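# Move the ring from its stake into the blue tray

## Task

Lift the ring up and off the stake, then set it down so it rests flat on the bottom of the blue tray.

## Robot and tools

Robot: two arms, left_arm and right_arm, facing each other across a table. The names do not match image sides. In the scene frame the origin is the table centre, the table top is at z = +0.020 m and +z is up. left_arm's base is at (-0.039, +0.453, +0.126) m on the +y side; right_arm's is at (+0.048, -0.456, +0.122) m. Every hand position, orientation, velocity, Hand target and offset for an arm uses that arm's own base frame. Rotations turn about the Hand target's position. Fixed cameras and the table use the scene frame.

Gripper: fingers point along its +x axis and close along its y axis. end_effector_position is the point between the fingers, 3 to 4 cm behind the tips. Only the last 1.5 cm of each inner finger face is flat. Reported poses can be off by a few cm, worse at long reach. Weight and friction can leave the hand low, short or tilted, and small moves may go astray. Check the pose after each move and correct tilt.

The 14-number row is the shared layout. Numbers 1-7 are for left_arm: dx, dy, dz, rx, ry, rz, opening. Numbers 8-14 are the same seven for right_arm. Every value lies in [-1, 1].
- dx, dy, dz are offsets along the arm's base axes, measured from its Hand target at the start of the action or move. 1.0 means 0.6 m.
- rx, ry, rz form one rotation-vector offset. 1.0 means 180 degrees.
- opening is absolute, not an offset. +1 is fully open (0.080 m) and -1 fully closed. Empty fingers touch at about -0.78. A full close takes at least about 0.6 s.
- Six zeros re-command the current Hand target. It does not hold the gripper, so always resend the wanted opening, because 0 is itself an opening command.

execute_actions(actions, cameras): actions is a list of actions. Each action is a list of up to 15 rows, one per 1/30 s step; if it has fewer rows, the last row is held to fill 15. Every row counts from the action's start pose, not from the row before. The next action starts from the new Hand target, so repeating an offset moves the arm further. An empty list returns the state plus images. cameras lists names, ["all"] or [].

move(target, speed, blend, opening_speed, grip_force, blocking, cameras): it drives each gripper in a straight line toward its target. target is one 14-number row, or up to 15 rows. Every row is an offset from the same starting Hand targets. speed is in m/s, 0.002 to 4.3, default 0.25, and turning is capped at twice that in rad/s. It takes one number or one per target. blend, in metres, rounds corners at intermediate targets; 0 stops at each. opening_speed is in scale units per second, at least 0.2. grip_force is the force per finger pad in N, 8 to 34, per move or per arm, and it stays set. blocking=false returns after about 0.5 s while motion continues. A move lasts at least 0.5 s and at most 10 s. It does not avoid obstacles or the other arm. Faster moves lag, overshoot and hit harder, and a target set deeper past a contact presses harder. Keep paths away from an arm's own base, or its shoulder posture may flip. The result adds a move: line giving the ending: done (within 8 mm and 2 degrees), off_target, moving, held, blocked or fault. limits=paced means a pose was clipped; limits=held means steps were withheld. blocked means the arm stopped far from its goal and now holds still.

wait(seconds 0-10, cameras) lets time pass while each arm holds its command. stop(cameras) brakes a running move. zoom_image(camera, region [x0, y0, x1, y1] in pixels, at most 504 by 504) enlarges part of the latest image. finished_scene(scene) takes the current scene number and ends the scene for good. The ring must already be in the tray and stay there without help.

Cameras: cam_head_left, cam_head_right, cam_high, cam_low, cam_left_wrist, cam_right_wrist, all 896x504. Calibration is approximate.

Reading results: Hand target is the last commanded pose after clipping, and the next offsets start from it. The controller limits commanded orientation to within 32 degrees of the measured one. A hand may settle short of its target; re-send the gap as an offset. grip_measured uses the opening scale and may be off by about 2 mm. To grasp, command about 0.08 below the reading at first contact. grip_effort_n is motor effort, not pad force. Joint torques and External joint torques are noisy estimates. Velocities print as within noise when the arm is still. Tool commands shows the current commands.

Avoid the following.
- Dropping the ring, releasing it while it moves, or knocking anything off the table.
- Hitting fixtures or the table hard.
- Letting the grippers, fingers or wrist cameras meet between the arms, or squeezing the other arm's fingers.
- Pressing a wrist-camera cable against anything.
- Exceeding joint contact torque, which causes a 10 s stop. Limits in N m: waist 17.8, shoulder 22, elbow 22, wrist pitch 5.8, wrist yaw 5.78, wrist roll 5.42.
- Big one-step jumps, which can cause an OVER-SPEED FAULT.
- Long holding, stretched poses or pushing toward unreachable goals. These heat motors: a MOTOR HOT line appears at 50 °C, and 95 °C gives an OVER-TEMPERATURE FAULT.

To stop pressing on something, command the target back past the gripper. Joint ranges (rad): waist ±3.054, shoulder 0 to 3.142, elbow 0 to 2.356, wrist pitch ±1.571, wrist yaw ±1.571, wrist roll ±3.142. Loose objects may occasionally get nudged.

Each tool is called after "Call:" by a JSON object that holds its "method" and its "body", one argument or row to a line.

## Session

Call:
{"method": "execute_actions", "body": {
  "actions": []
}}

Scene clock: 0.00 s.
left_arm: end_effector_position=(+0.3501, +0.0041, +0.1421) grip_measured=+1.000 grip_effort_n=n/a end_effector_quat_wxyz=(+0.911, -0.193, +0.144, +0.334) | right_arm: end_effector_position=(+0.2285, +0.2154, +0.0280) grip_measured=+1.000 grip_effort_n=n/a end_effector_quat_wxyz=(+0.778, +0.002, +0.264, +0.570)
Joint positions: left_arm=[-0.319 1.409 0.662 0.106 -0.857 -0.795 0.08] | right_arm=[0.393 1.736 0.315 0.768 -0.833 -0.174 0.08]
Joint velocities: within noise
Joint torques (N m): no reading
External joint torques (N m): no reading
Heat: left arm: hottest wrist roll 33 °C (+0.0 °C/min); right arm: hottest wrist pitch 33 °C (+0.0 °C/min).
Hand target: left_arm +0.3507, +0.0041, +0.1443; +0.911, -0.195, +0.141, +0.334 | right_arm +0.2286, +0.2155, +0.0283; +0.778, +0.002, +0.264, +0.571
Tool commands: left_gripper/opening=+1.0 right_gripper/opening=+1.0

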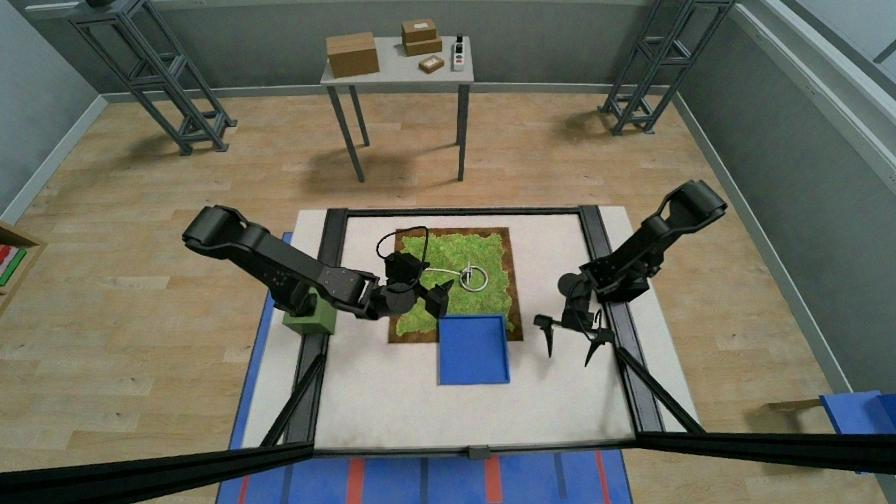

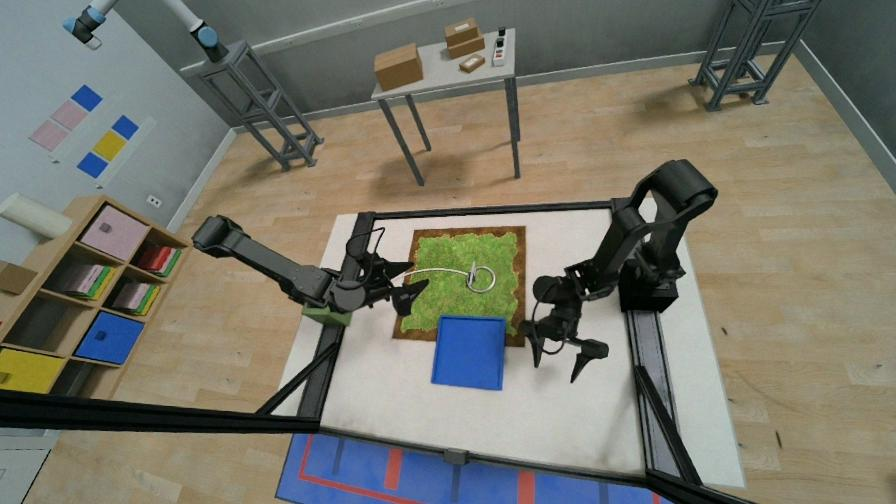

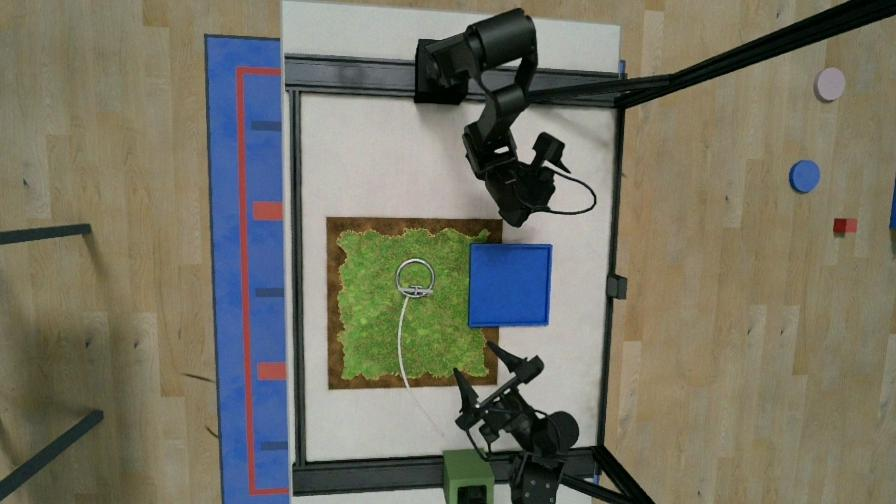

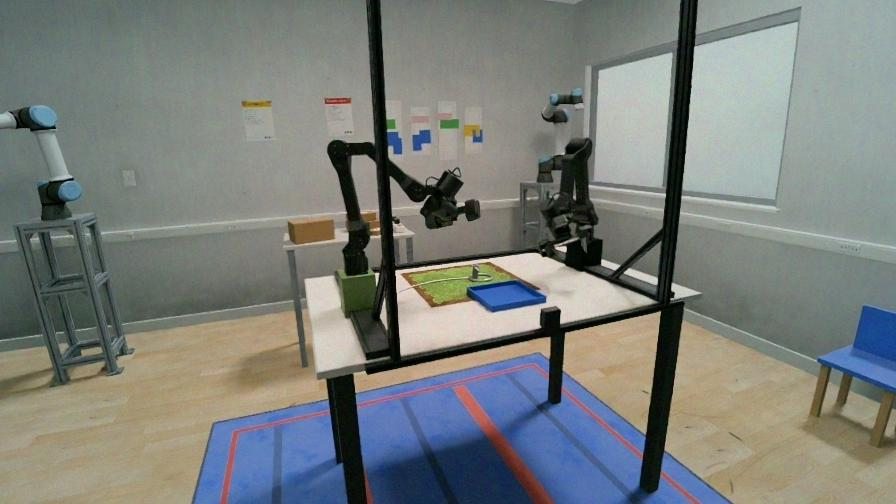

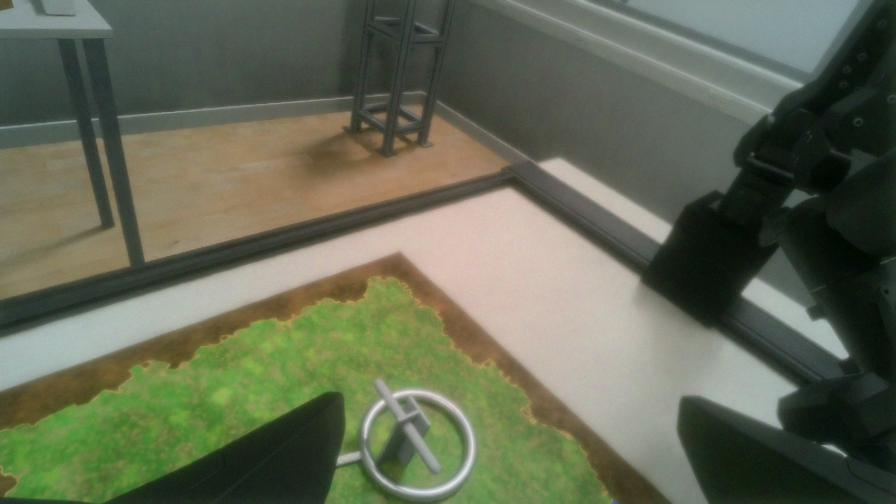

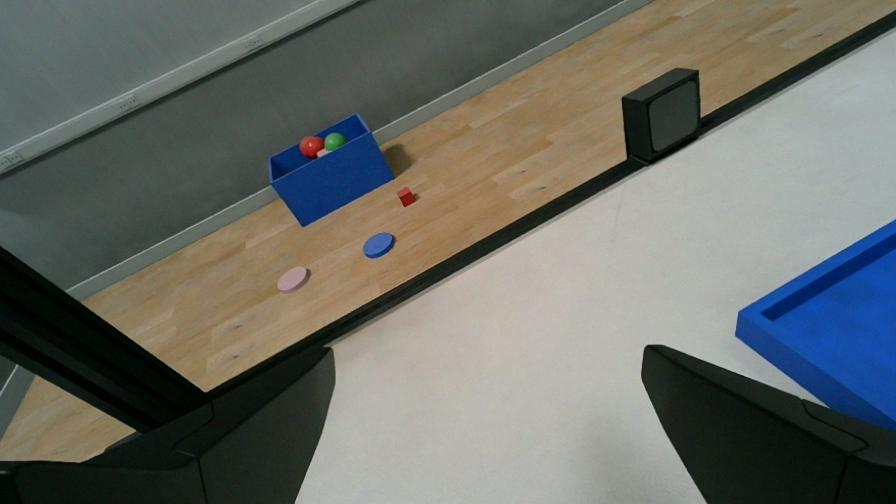

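Call:
{"method": "zoom_image", "body": {
  "camera": "cam_left_wrist",
  "region": [300, 350, 540, 504]
}}

Call:
{"method": "zoom_image", "body": {
  "camera": "cam_high",
  "region": [320, 200, 560, 440]
}}

Call:
{"method": "zoom_image", "body": {
  "camera": "cam_low",
  "region": [380, 230, 580, 330]
}}

Call:
{"method": "zoom_image", "body": {
  "camera": "cam_head_right",
  "region": [380, 220, 560, 400]
}}

Scaled by 2.100 from the camera's 896x504 image, which has a finer 1280x720 frame.

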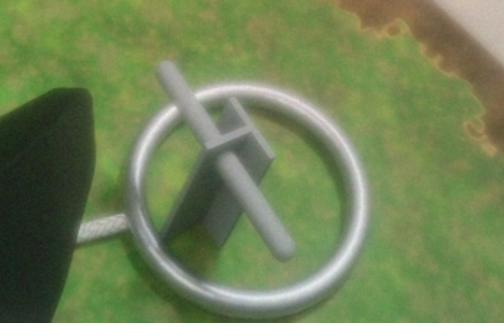

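Scaled by 2.100 from the camera's 896x504 image, which has a finer 1280x720 frame.

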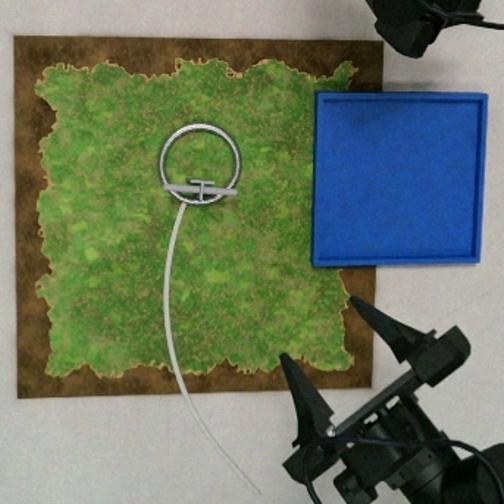

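Scaled by 2.520 from the camera's 896x504 image, which has a finer 1280x720 frame.

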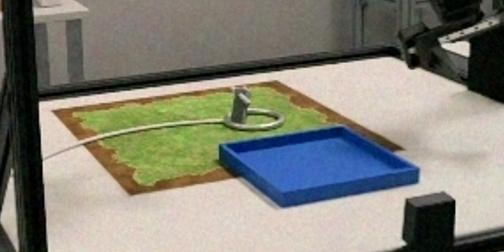

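Scaled by 2.800 from the camera's 896x504 image, which has a finer 1280x720 frame.

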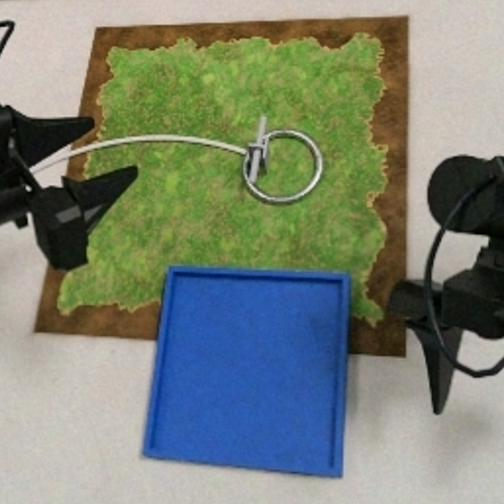

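Call:
{"method": "zoom_image", "body": {
  "camera": "cam_high",
  "region": [370, 240, 470, 320]
}}

Call:
{"method": "zoom_image", "body": {
  "camera": "cam_high",
  "region": [380, 370, 500, 470]
}}

Call:
{"method": "zoom_image", "body": {
  "camera": "cam_head_left",
  "region": [400, 240, 520, 320]
}}

Call:
{"method": "zoom_image", "body": {
  "camera": "cam_low",
  "region": [440, 250, 520, 300]
}}

Scaled by 5.040 from the camera's 896x504 image, which has a finer 1280x720 frame.

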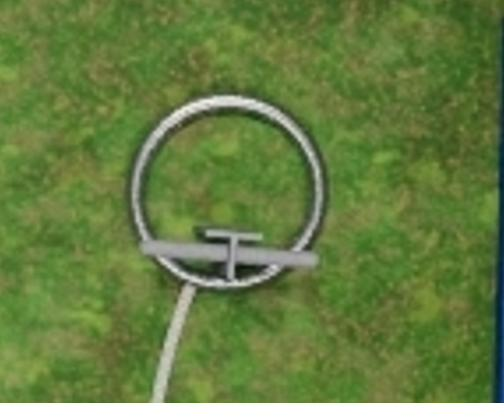

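Scaled by 4.200 from the camera's 896x504 image, which has a finer 1280x720 frame.

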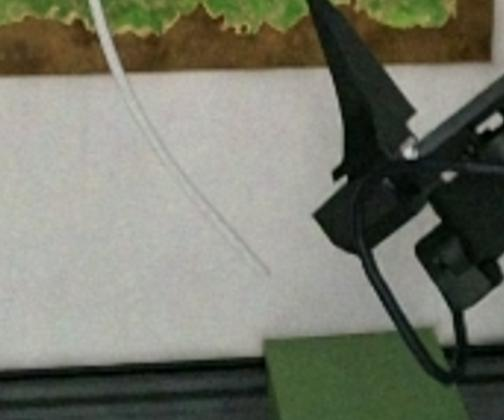

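Scaled by 4.200 from the camera's 896x504 image, which has a finer 1280x720 frame.

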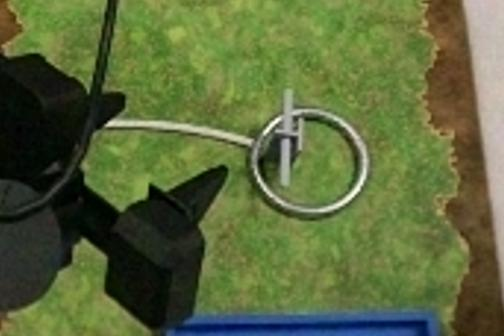

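Scaled by 6.300 from the camera's 896x504 image, which has a finer 1280x720 frame.

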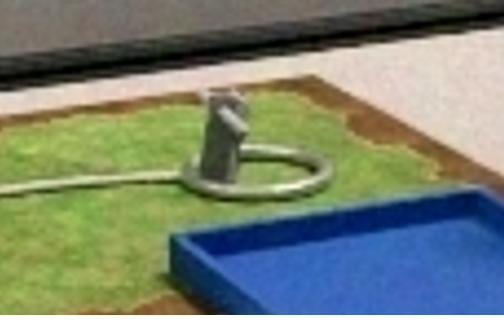

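Call:
{"method": "move", "body": {
  "target": [-0.1178, 0.1965, -0.2405, 0.0876, 0.0126, -0.2371, 1.0, 0.2607, -0.4542, 0.0362, -0.0051, 0.4840, -0.7248, 0.0],
  "speed": 0.2,
  "cameras": ["all"]
}}

Scene clock: 547.30 s.
left_arm: end_effector_position=(+0.2796, +0.1214, +0.0004) grip_measured=+1.000 grip_effort_n=-0.7 end_effector_quat_wxyz=(+0.985, -0.001, +0.175, +0.002) | right_arm: end_effector_position=(+0.3836, -0.0555, +0.0529) grip_measured=+0.003 grip_effort_n=-16.0 end_effector_quat_wxyz=(+0.480, +0.522, +0.479, -0.517)
Joint positions: left_arm=[0.718 2.095 0.167 1.477 0.662 0.289 0.08] | right_arm=[-0.146 2.055 1.55 -1.06 -0.005 1.505 0.035]
Joint torques (N m): left_arm=[0.3 -3.73 1.1 1.3 0.48 0.12] | right_arm=[-0.1 -7.06 7.02 0.08 0.26 0.22]
External joint torques (N m): left_arm=[0.31 0.82 0.18 -0.15 0.32 0.12] | right_arm=[-0.14 2.12 1.42 -0.25 0.21 0.22]
Heat: left arm: hottest elbow 39 °C (-1.0 °C/min); right arm: hottest wrist pitch 40 °C (-1.0 °C/min).
Hand target: left_arm +0.2800, +0.1218, -0.0001; +0.985, +0.000, +0.174, +0.000 | right_arm +0.3850, -0.0570, +0.0501; +0.477, +0.521, +0.477, -0.522
Off the commanded pose: left_arm 0.001 m, 0 deg | right_arm 0.004 m, 1 deg.
move: done
camera_calibration:
cam_left_wrist: T_world_to_cam=[[0.0420482, -0.999067, -0.00989103, 0.124003], [-0.526675, -0.0137517, -0.849956, 0.193704], [0.849026, 0.0409485, -0.526762, -0.166587], [0, 0, 0, 1]] pos_world=[0.238242, 0.133373, 0.0781148]
cam_right_wrist: T_world_to_cam=[[-0.995029, 0.0995821, -0.00109168, 0.398472], [0.0952388, 0.954719, 0.281852, 0.0386608], [0.0291097, 0.280347, -0.959457, 0.133288], [0, 0, 0, 1]] pos_world=[0.388929, -0.113958, 0.117423]

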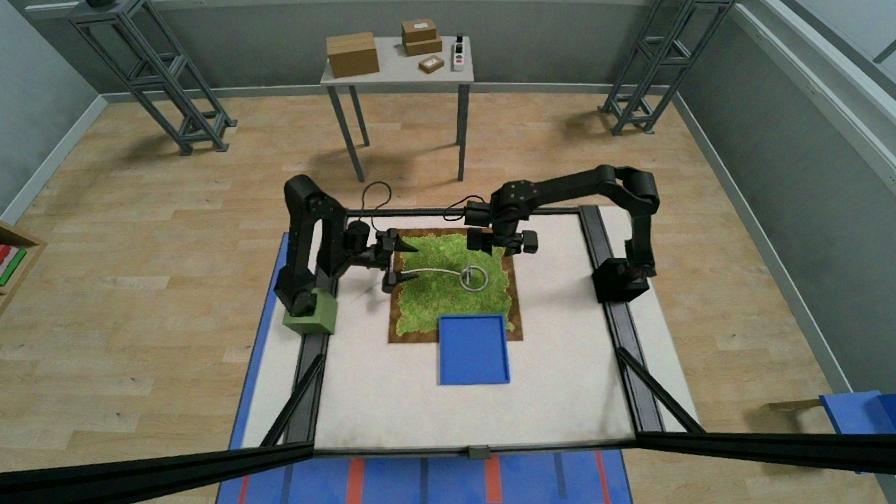

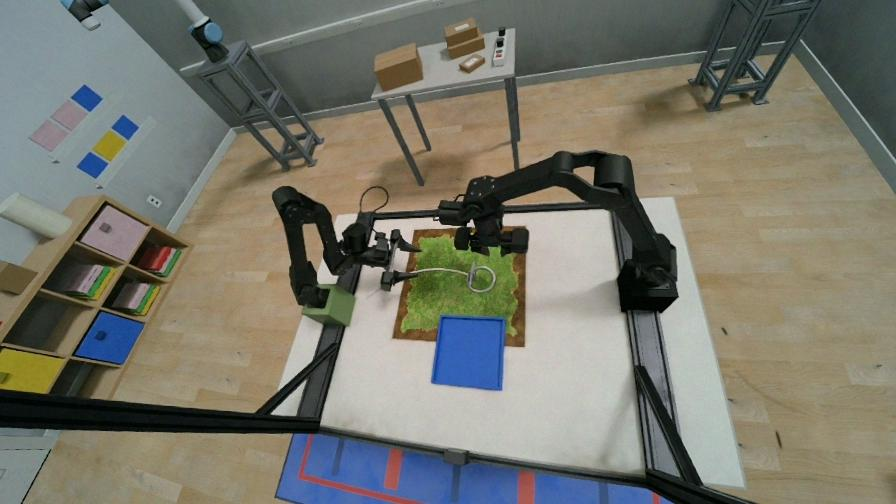

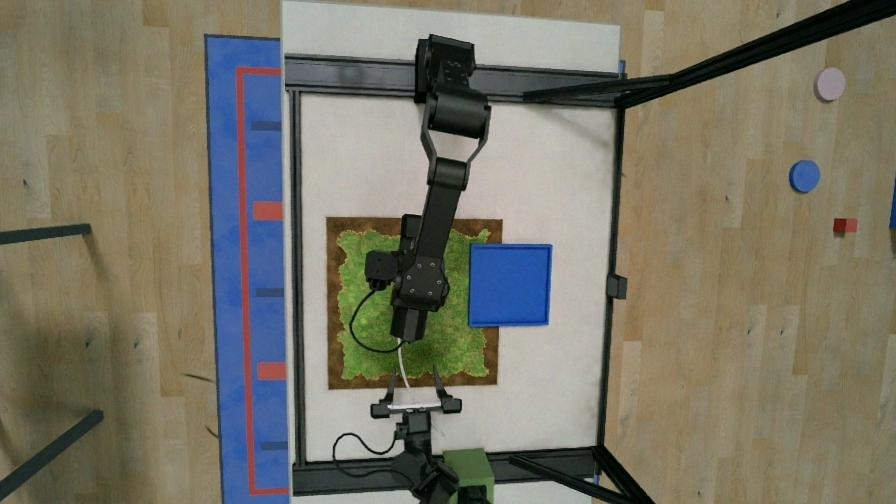

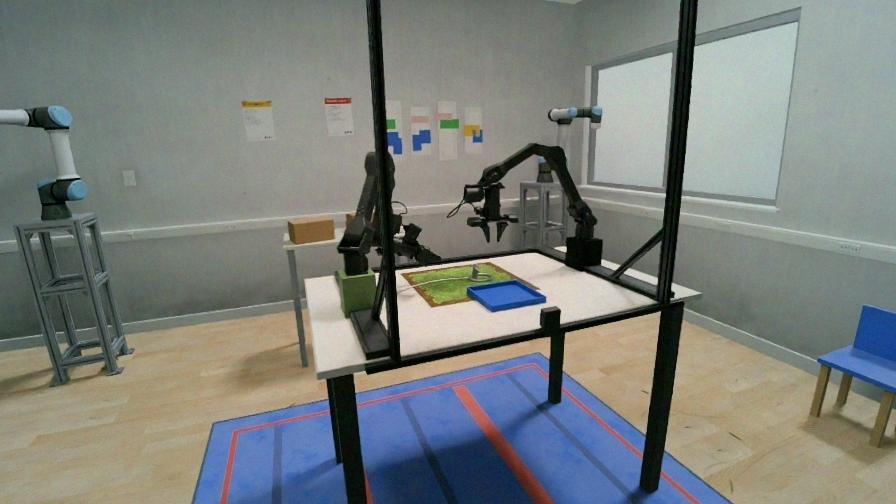

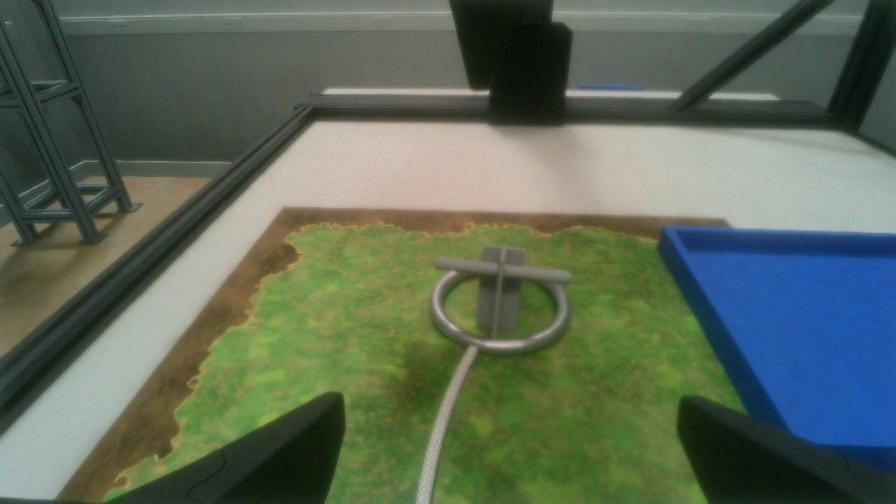

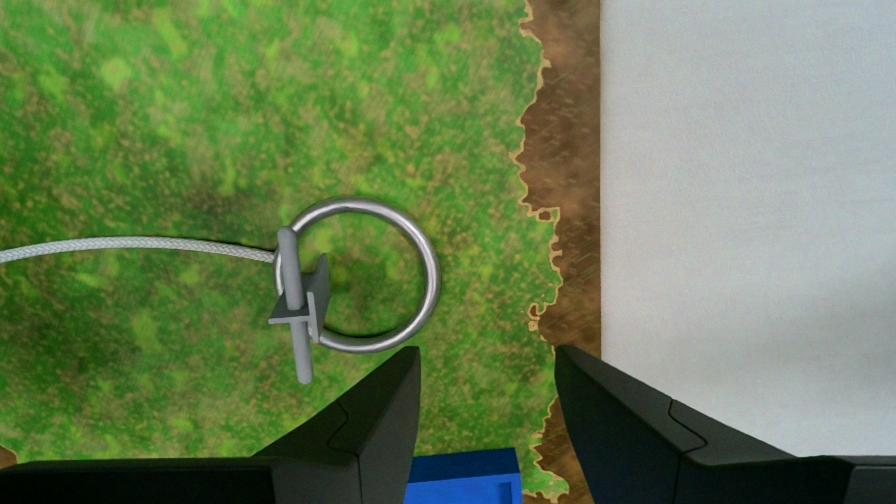

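Call:
{"method": "zoom_image", "body": {
  "camera": "cam_left_wrist",
  "region": [400, 220, 600, 370]
}}

Call:
{"method": "zoom_image", "body": {
  "camera": "cam_right_wrist",
  "region": [240, 180, 460, 400]
}}

Scaled by 2.520 from the camera's 896x504 image, which has a finer 1280x720 frame.

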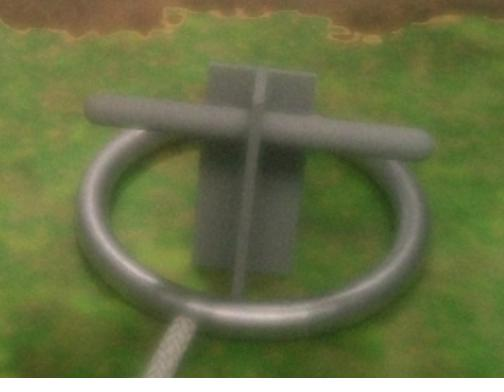

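Scaled by 2.291 from the camera's 896x504 image, which has a finer 1280x720 frame.

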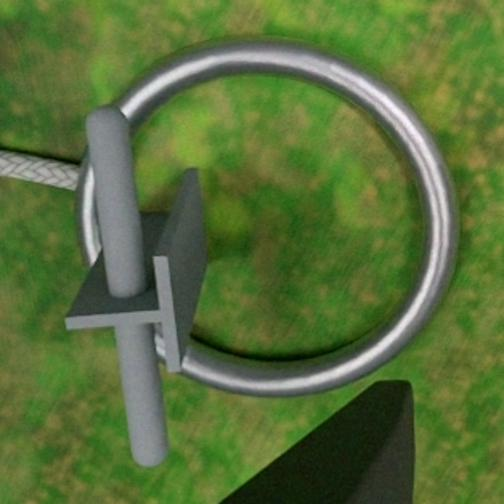

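Call:
{"method": "move", "body": {
  "target": [0, 0, 0, 0, 0, 0, 1.0, 0.0370, 0.0245, -0.1467, 0, 0, 0, 0.0],
  "speed": 0.15,
  "cameras": ["cam_left_wrist", "cam_right_wrist"]
}}

Scene clock: 779.70 s.
left_arm: end_effector_position=(+0.2797, +0.1215, +0.0004) grip_measured=+1.000 grip_effort_n=-0.7 end_effector_quat_wxyz=(+0.985, +0.000, +0.174, +0.002) | right_arm: end_effector_position=(+0.4094, -0.0422, -0.0322) grip_measured=+0.003 grip_effort_n=-15.6 end_effector_quat_wxyz=(+0.481, +0.524, +0.477, -0.516)
Joint positions: left_arm=[0.718 2.095 0.167 1.477 0.662 0.289 0.08] | right_arm=[-0.105 2.259 1.517 -0.816 -0.005 1.549 0.035]
Joint torques (N m): left_arm=[0.26 -3.77 1.15 1.3 0.51 0.11] | right_arm=[0.05 -8.08 4.89 0.4 0.25 0.21]
External joint torques (N m): left_arm=[0.26 0.83 0.24 -0.17 0.35 0.1] | right_arm=[0.05 1.91 -0.2 0.08 0.2 0.21]
Heat: left arm: hottest wrist pitch 40 °C (+0.0 °C/min); right arm: hottest wrist pitch 34 °C (+0.0 °C/min).
Hand target: left_arm +0.2801, +0.1219, +0.0000; +0.985, +0.000, +0.174, +0.000 | right_arm +0.4073, -0.0423, -0.0379; +0.477, +0.521, +0.477, -0.522
Off the commanded pose: left_arm 0.001 m, 0 deg | right_arm 0.006 m, 1 deg.
move: done
camera_calibration:
cam_left_wrist: T_world_to_cam=[[0.04203, -0.999065, -0.0100999, 0.124124], [-0.526376, -0.0135499, -0.850144, 0.193624], [0.849212, 0.0410479, -0.526454, -0.166673], [0, 0, 0, 1]] pos_world=[0.238243, 0.133474, 0.0781162]
cam_right_wrist: T_world_to_cam=[[-0.994767, 0.101873, -0.00776123, 0.422465], [0.0955716, 0.954704, 0.281792, 0.0472881], [0.0361167, 0.279575, -0.959444, 0.0442759], [0, 0, 0, 1]] pos_world=[0.414136, -0.100562, 0.0324337]
Images, in order (width x height): cam_left_wrist 896x504, cam_right_wrist 896x504.

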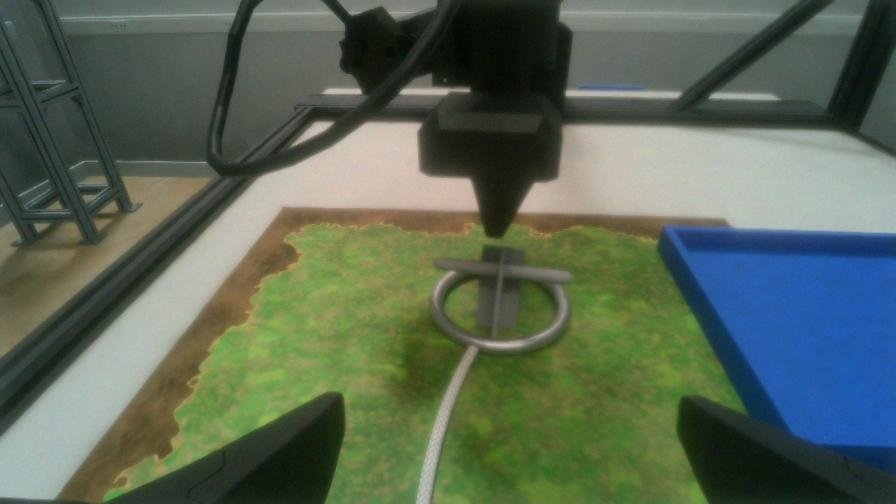

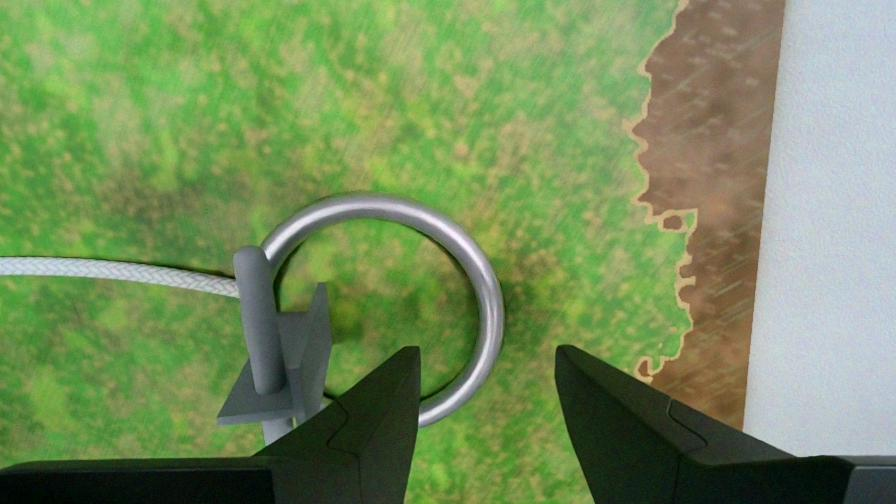

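Call:
{"method": "wait", "body": {
  "seconds": 0,
  "cameras": ["all"]
}}

Call:
{"method": "zoom_image", "body": {
  "camera": "cam_low",
  "region": [430, 180, 580, 290]
}}

Call:
{"method": "zoom_image", "body": {
  "camera": "cam_left_wrist",
  "region": [400, 60, 600, 370]
}}

Call:
{"method": "zoom_image", "body": {
  "camera": "cam_head_right",
  "region": [420, 180, 560, 320]
}}

Call:
{"method": "zoom_image", "body": {
  "camera": "cam_high",
  "region": [340, 350, 480, 450]
}}

Scene clock: 858.40 s.
left_arm: end_effector_position=(+0.2797, +0.1215, +0.0004) grip_measured=+1.000 grip_effort_n=-1.2 end_effector_quat_wxyz=(+0.985, +0.000, +0.174, +0.002) | right_arm: end_effector_position=(+0.4094, -0.0422, -0.0322) grip_measured=+0.003 grip_effort_n=-15.6 end_effector_quat_wxyz=(+0.481, +0.524, +0.477, -0.516)
Joint positions: left_arm=[0.718 2.095 0.167 1.477 0.662 0.289 0.08] | right_arm=[-0.105 2.259 1.517 -0.816 -0.005 1.549 0.035]
Joint torques (N m): left_arm=[0.23 -3.79 1.15 1.3 0.52 0.11] | right_arm=[0.06 -7.96 5.04 0.39 0.25 0.22]
External joint torques (N m): left_arm=[0.24 0.82 0.19 -0.18 0.35 0.11] | right_arm=[-0.03 2.14 -0.09 0.08 0.21 0.22]
Heat: left arm: hottest wrist pitch 40 °C (+0.0 °C/min); right arm: hottest shoulder 38 °C (+3.0 °C/min).
Hand target: left_arm +0.2801, +0.1219, +0.0000; +0.985, +0.000, +0.174, +0.000 | right_arm +0.4072, -0.0423, -0.0379; +0.477, +0.521, +0.477, -0.522
Tool commands: left_gripper/opening=+1.0 right_gripper/opening=+0.0
Off the commanded pose: left_arm 0.001 m, 0 deg | right_arm 0.006 m, 1 deg.
camera_calibration:
cam_left_wrist: T_world_to_cam=[[0.04203, -0.999065, -0.0100999, 0.124124], [-0.526376, -0.0135499, -0.850144, 0.193624], [0.849212, 0.0410479, -0.526454, -0.166673], [0, 0, 0, 1]] pos_world=[0.238243, 0.133474, 0.0781162]
cam_right_wrist: T_world_to_cam=[[-0.994767, 0.101873, -0.00776123, 0.422465], [0.0955716, 0.954704, 0.281792, 0.0472881], [0.0361167, 0.279575, -0.959444, 0.0442759], [0, 0, 0, 1]] pos_world=[0.414136, -0.100562, 0.0324337]

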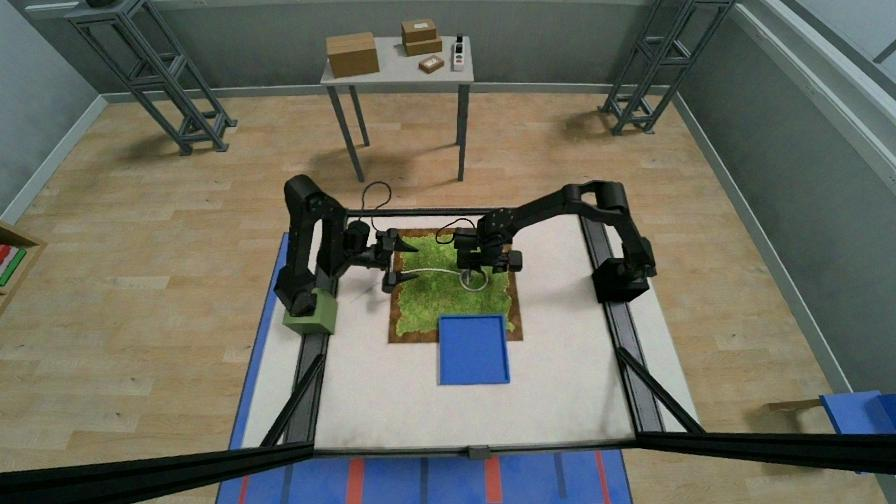

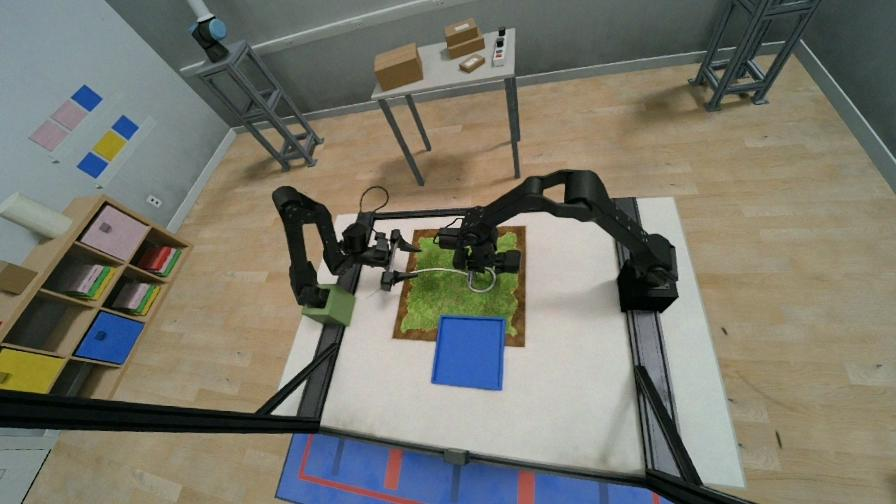

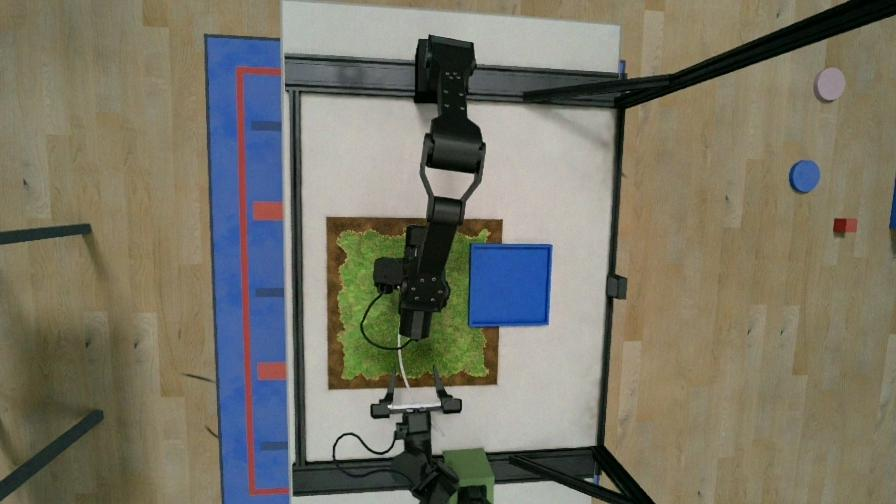

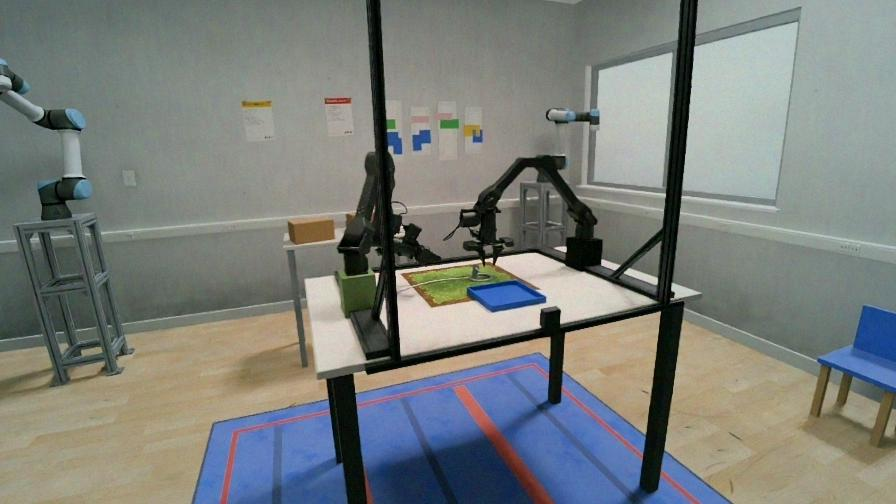

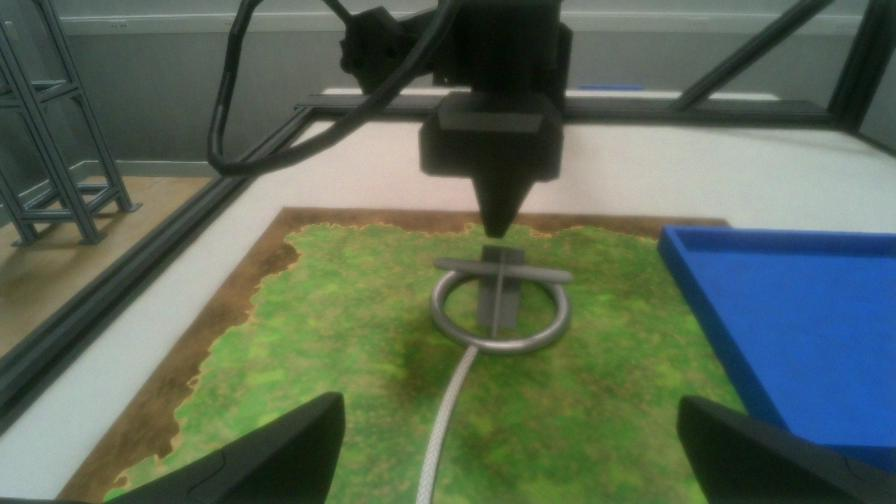

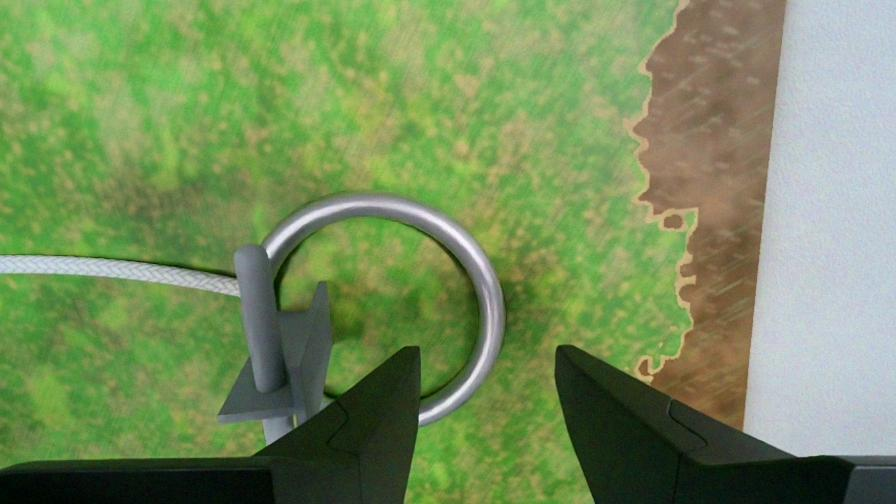

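Scaled by 3.360 from the camera's 896x504 image, which has a finer 1280x720 frame.

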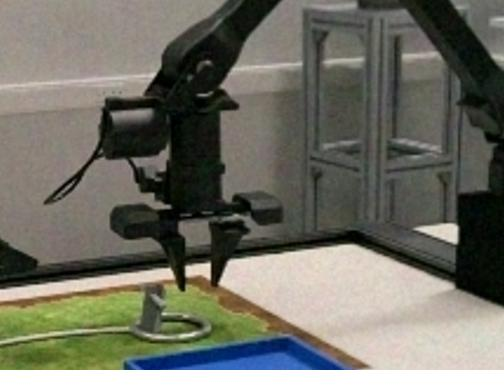

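Scaled by 1.626 from the camera's 896x504 image, which has a finer 1280x720 frame.

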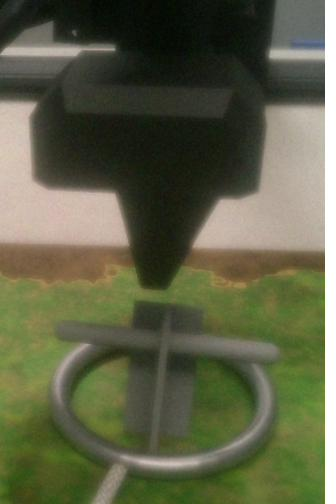

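Scaled by 3.600 from the camera's 896x504 image, which has a finer 1280x720 frame.

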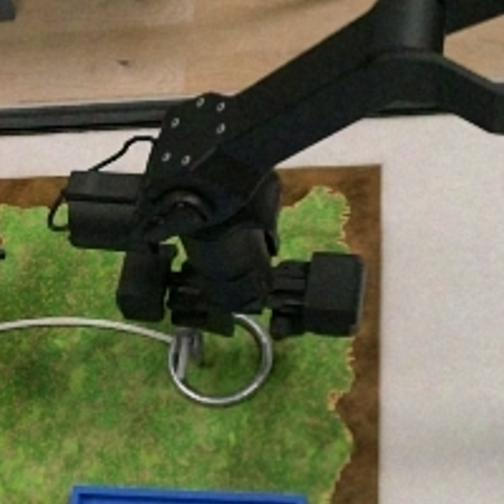

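Scaled by 3.600 from the camera's 896x504 image, which has a finer 1280x720 frame.

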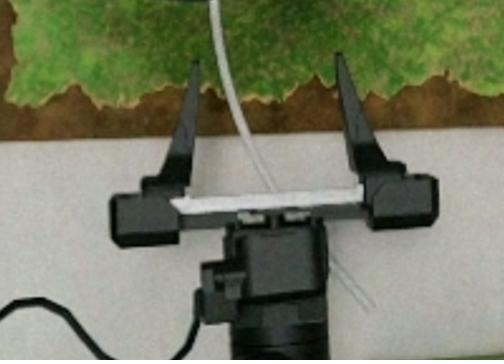

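Call:
{"method": "move", "body": {
  "target": [0, 0, 0, 0, 0, 0, 1.0, -0.0035, 0, -0.038, 0, 0, 0, 0.0],
  "speed": 0.08,
  "cameras": ["cam_left_wrist", "cam_right_wrist"]
}}

Call:
{"method": "zoom_image", "body": {
  "camera": "cam_left_wrist",
  "region": [400, 170, 600, 370]
}}

Call:
{"method": "zoom_image", "body": {
  "camera": "cam_right_wrist",
  "region": [300, 200, 640, 440]
}}

Scene clock: 907.63 s.
left_arm: end_effector_position=(+0.2797, +0.1215, +0.0004) grip_measured=+1.000 grip_effort_n=-0.7 end_effector_quat_wxyz=(+0.985, +0.000, +0.174, +0.002) | right_arm: end_effector_position=(+0.4094, -0.0422, -0.0536) grip_measured=+0.003 grip_effort_n=-15.6 end_effector_quat_wxyz=(+0.483, +0.526, +0.475, -0.515)
Joint positions: left_arm=[0.718 2.095 0.167 1.477 0.662 0.289 0.08] | right_arm=[-0.105 2.297 1.486 -0.742 -0.005 1.549 0.035]
Joint torques (N m): left_arm=[0.3 -3.82 1.11 1.28 0.52 0.12] | right_arm=[0.02 -7.88 4.32 0.4 0.25 0.2]
External joint torques (N m): left_arm=[0.29 0.84 0.12 -0.21 0.36 0.12] | right_arm=[0.03 2.08 -0.54 0.1 0.2 0.2]
Heat: left arm: hottest wrist pitch 40 °C (+0.0 °C/min); right arm: hottest shoulder 39 °C (+1.0 °C/min).
Hand target: left_arm +0.2801, +0.1219, +0.0000; +0.985, +0.000, +0.174, +0.000 | right_arm +0.4052, -0.0423, -0.0606; +0.477, +0.521, +0.477, -0.522
Off the commanded pose: left_arm 0.001 m, 0 deg | right_arm 0.008 m, 1 deg.
move: done
camera_calibration:
cam_left_wrist: T_world_to_cam=[[0.04203, -0.999065, -0.0100999, 0.124124], [-0.526376, -0.0135499, -0.850144, 0.193624], [0.849212, 0.0410479, -0.526454, -0.166673], [0, 0, 0, 1]] pos_world=[0.238243, 0.133474, 0.0781162]
cam_right_wrist: T_world_to_cam=[[-0.994717, 0.101815, -0.0131148, 0.42194], [0.0940234, 0.954885, 0.2817, 0.054014], [0.0412043, 0.278979, -0.959413, 0.0216012], [0, 0, 0, 1]] pos_world=[0.413742, -0.100563, 0.0110424]
Images, in order (width x height): cam_left_wrist 896x504, cam_right_wrist 896x504.

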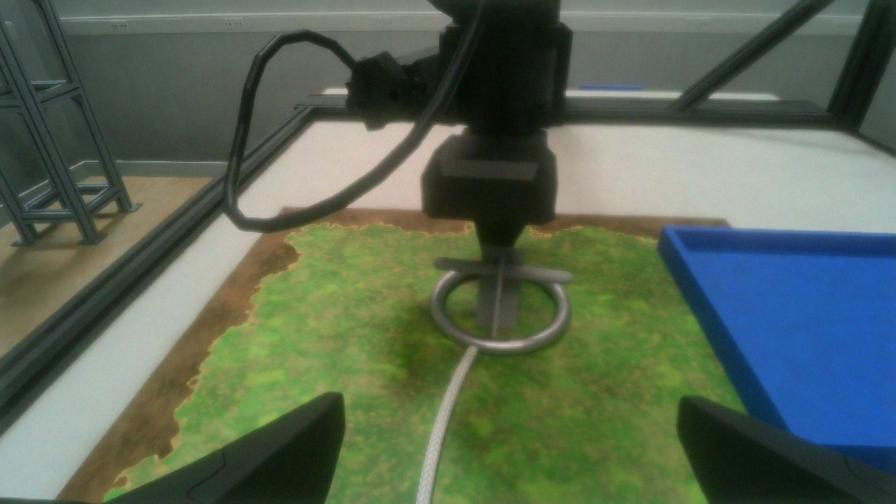

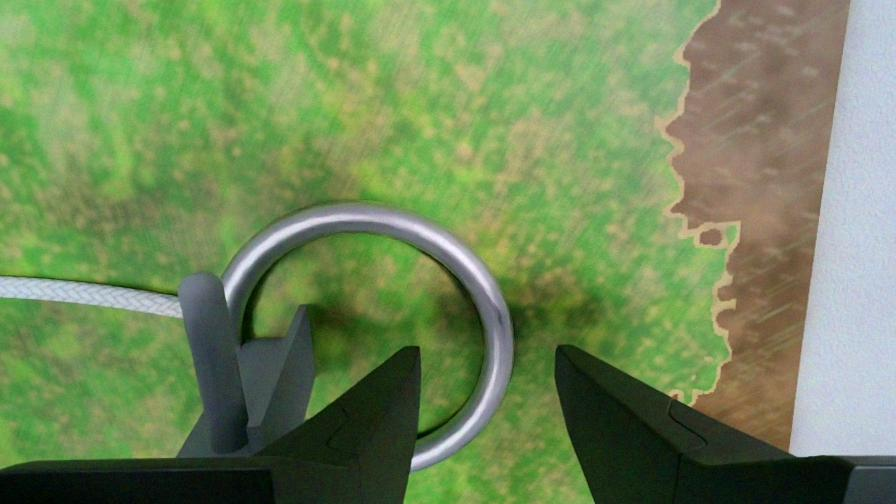

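Scaled by 2.520 from the camera's 896x504 image, which has a finer 1280x720 frame.

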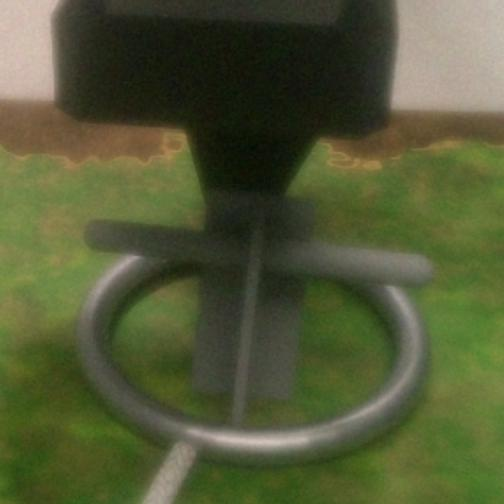

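Scaled by 1.482 from the camera's 896x504 image, which has a finer 1280x720 frame.

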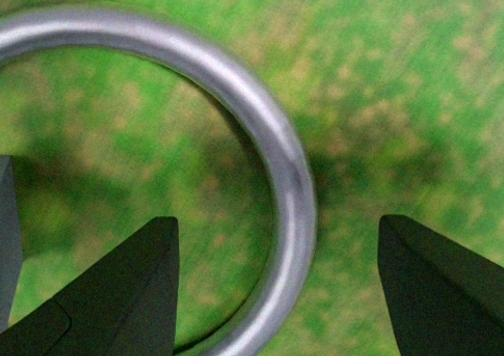

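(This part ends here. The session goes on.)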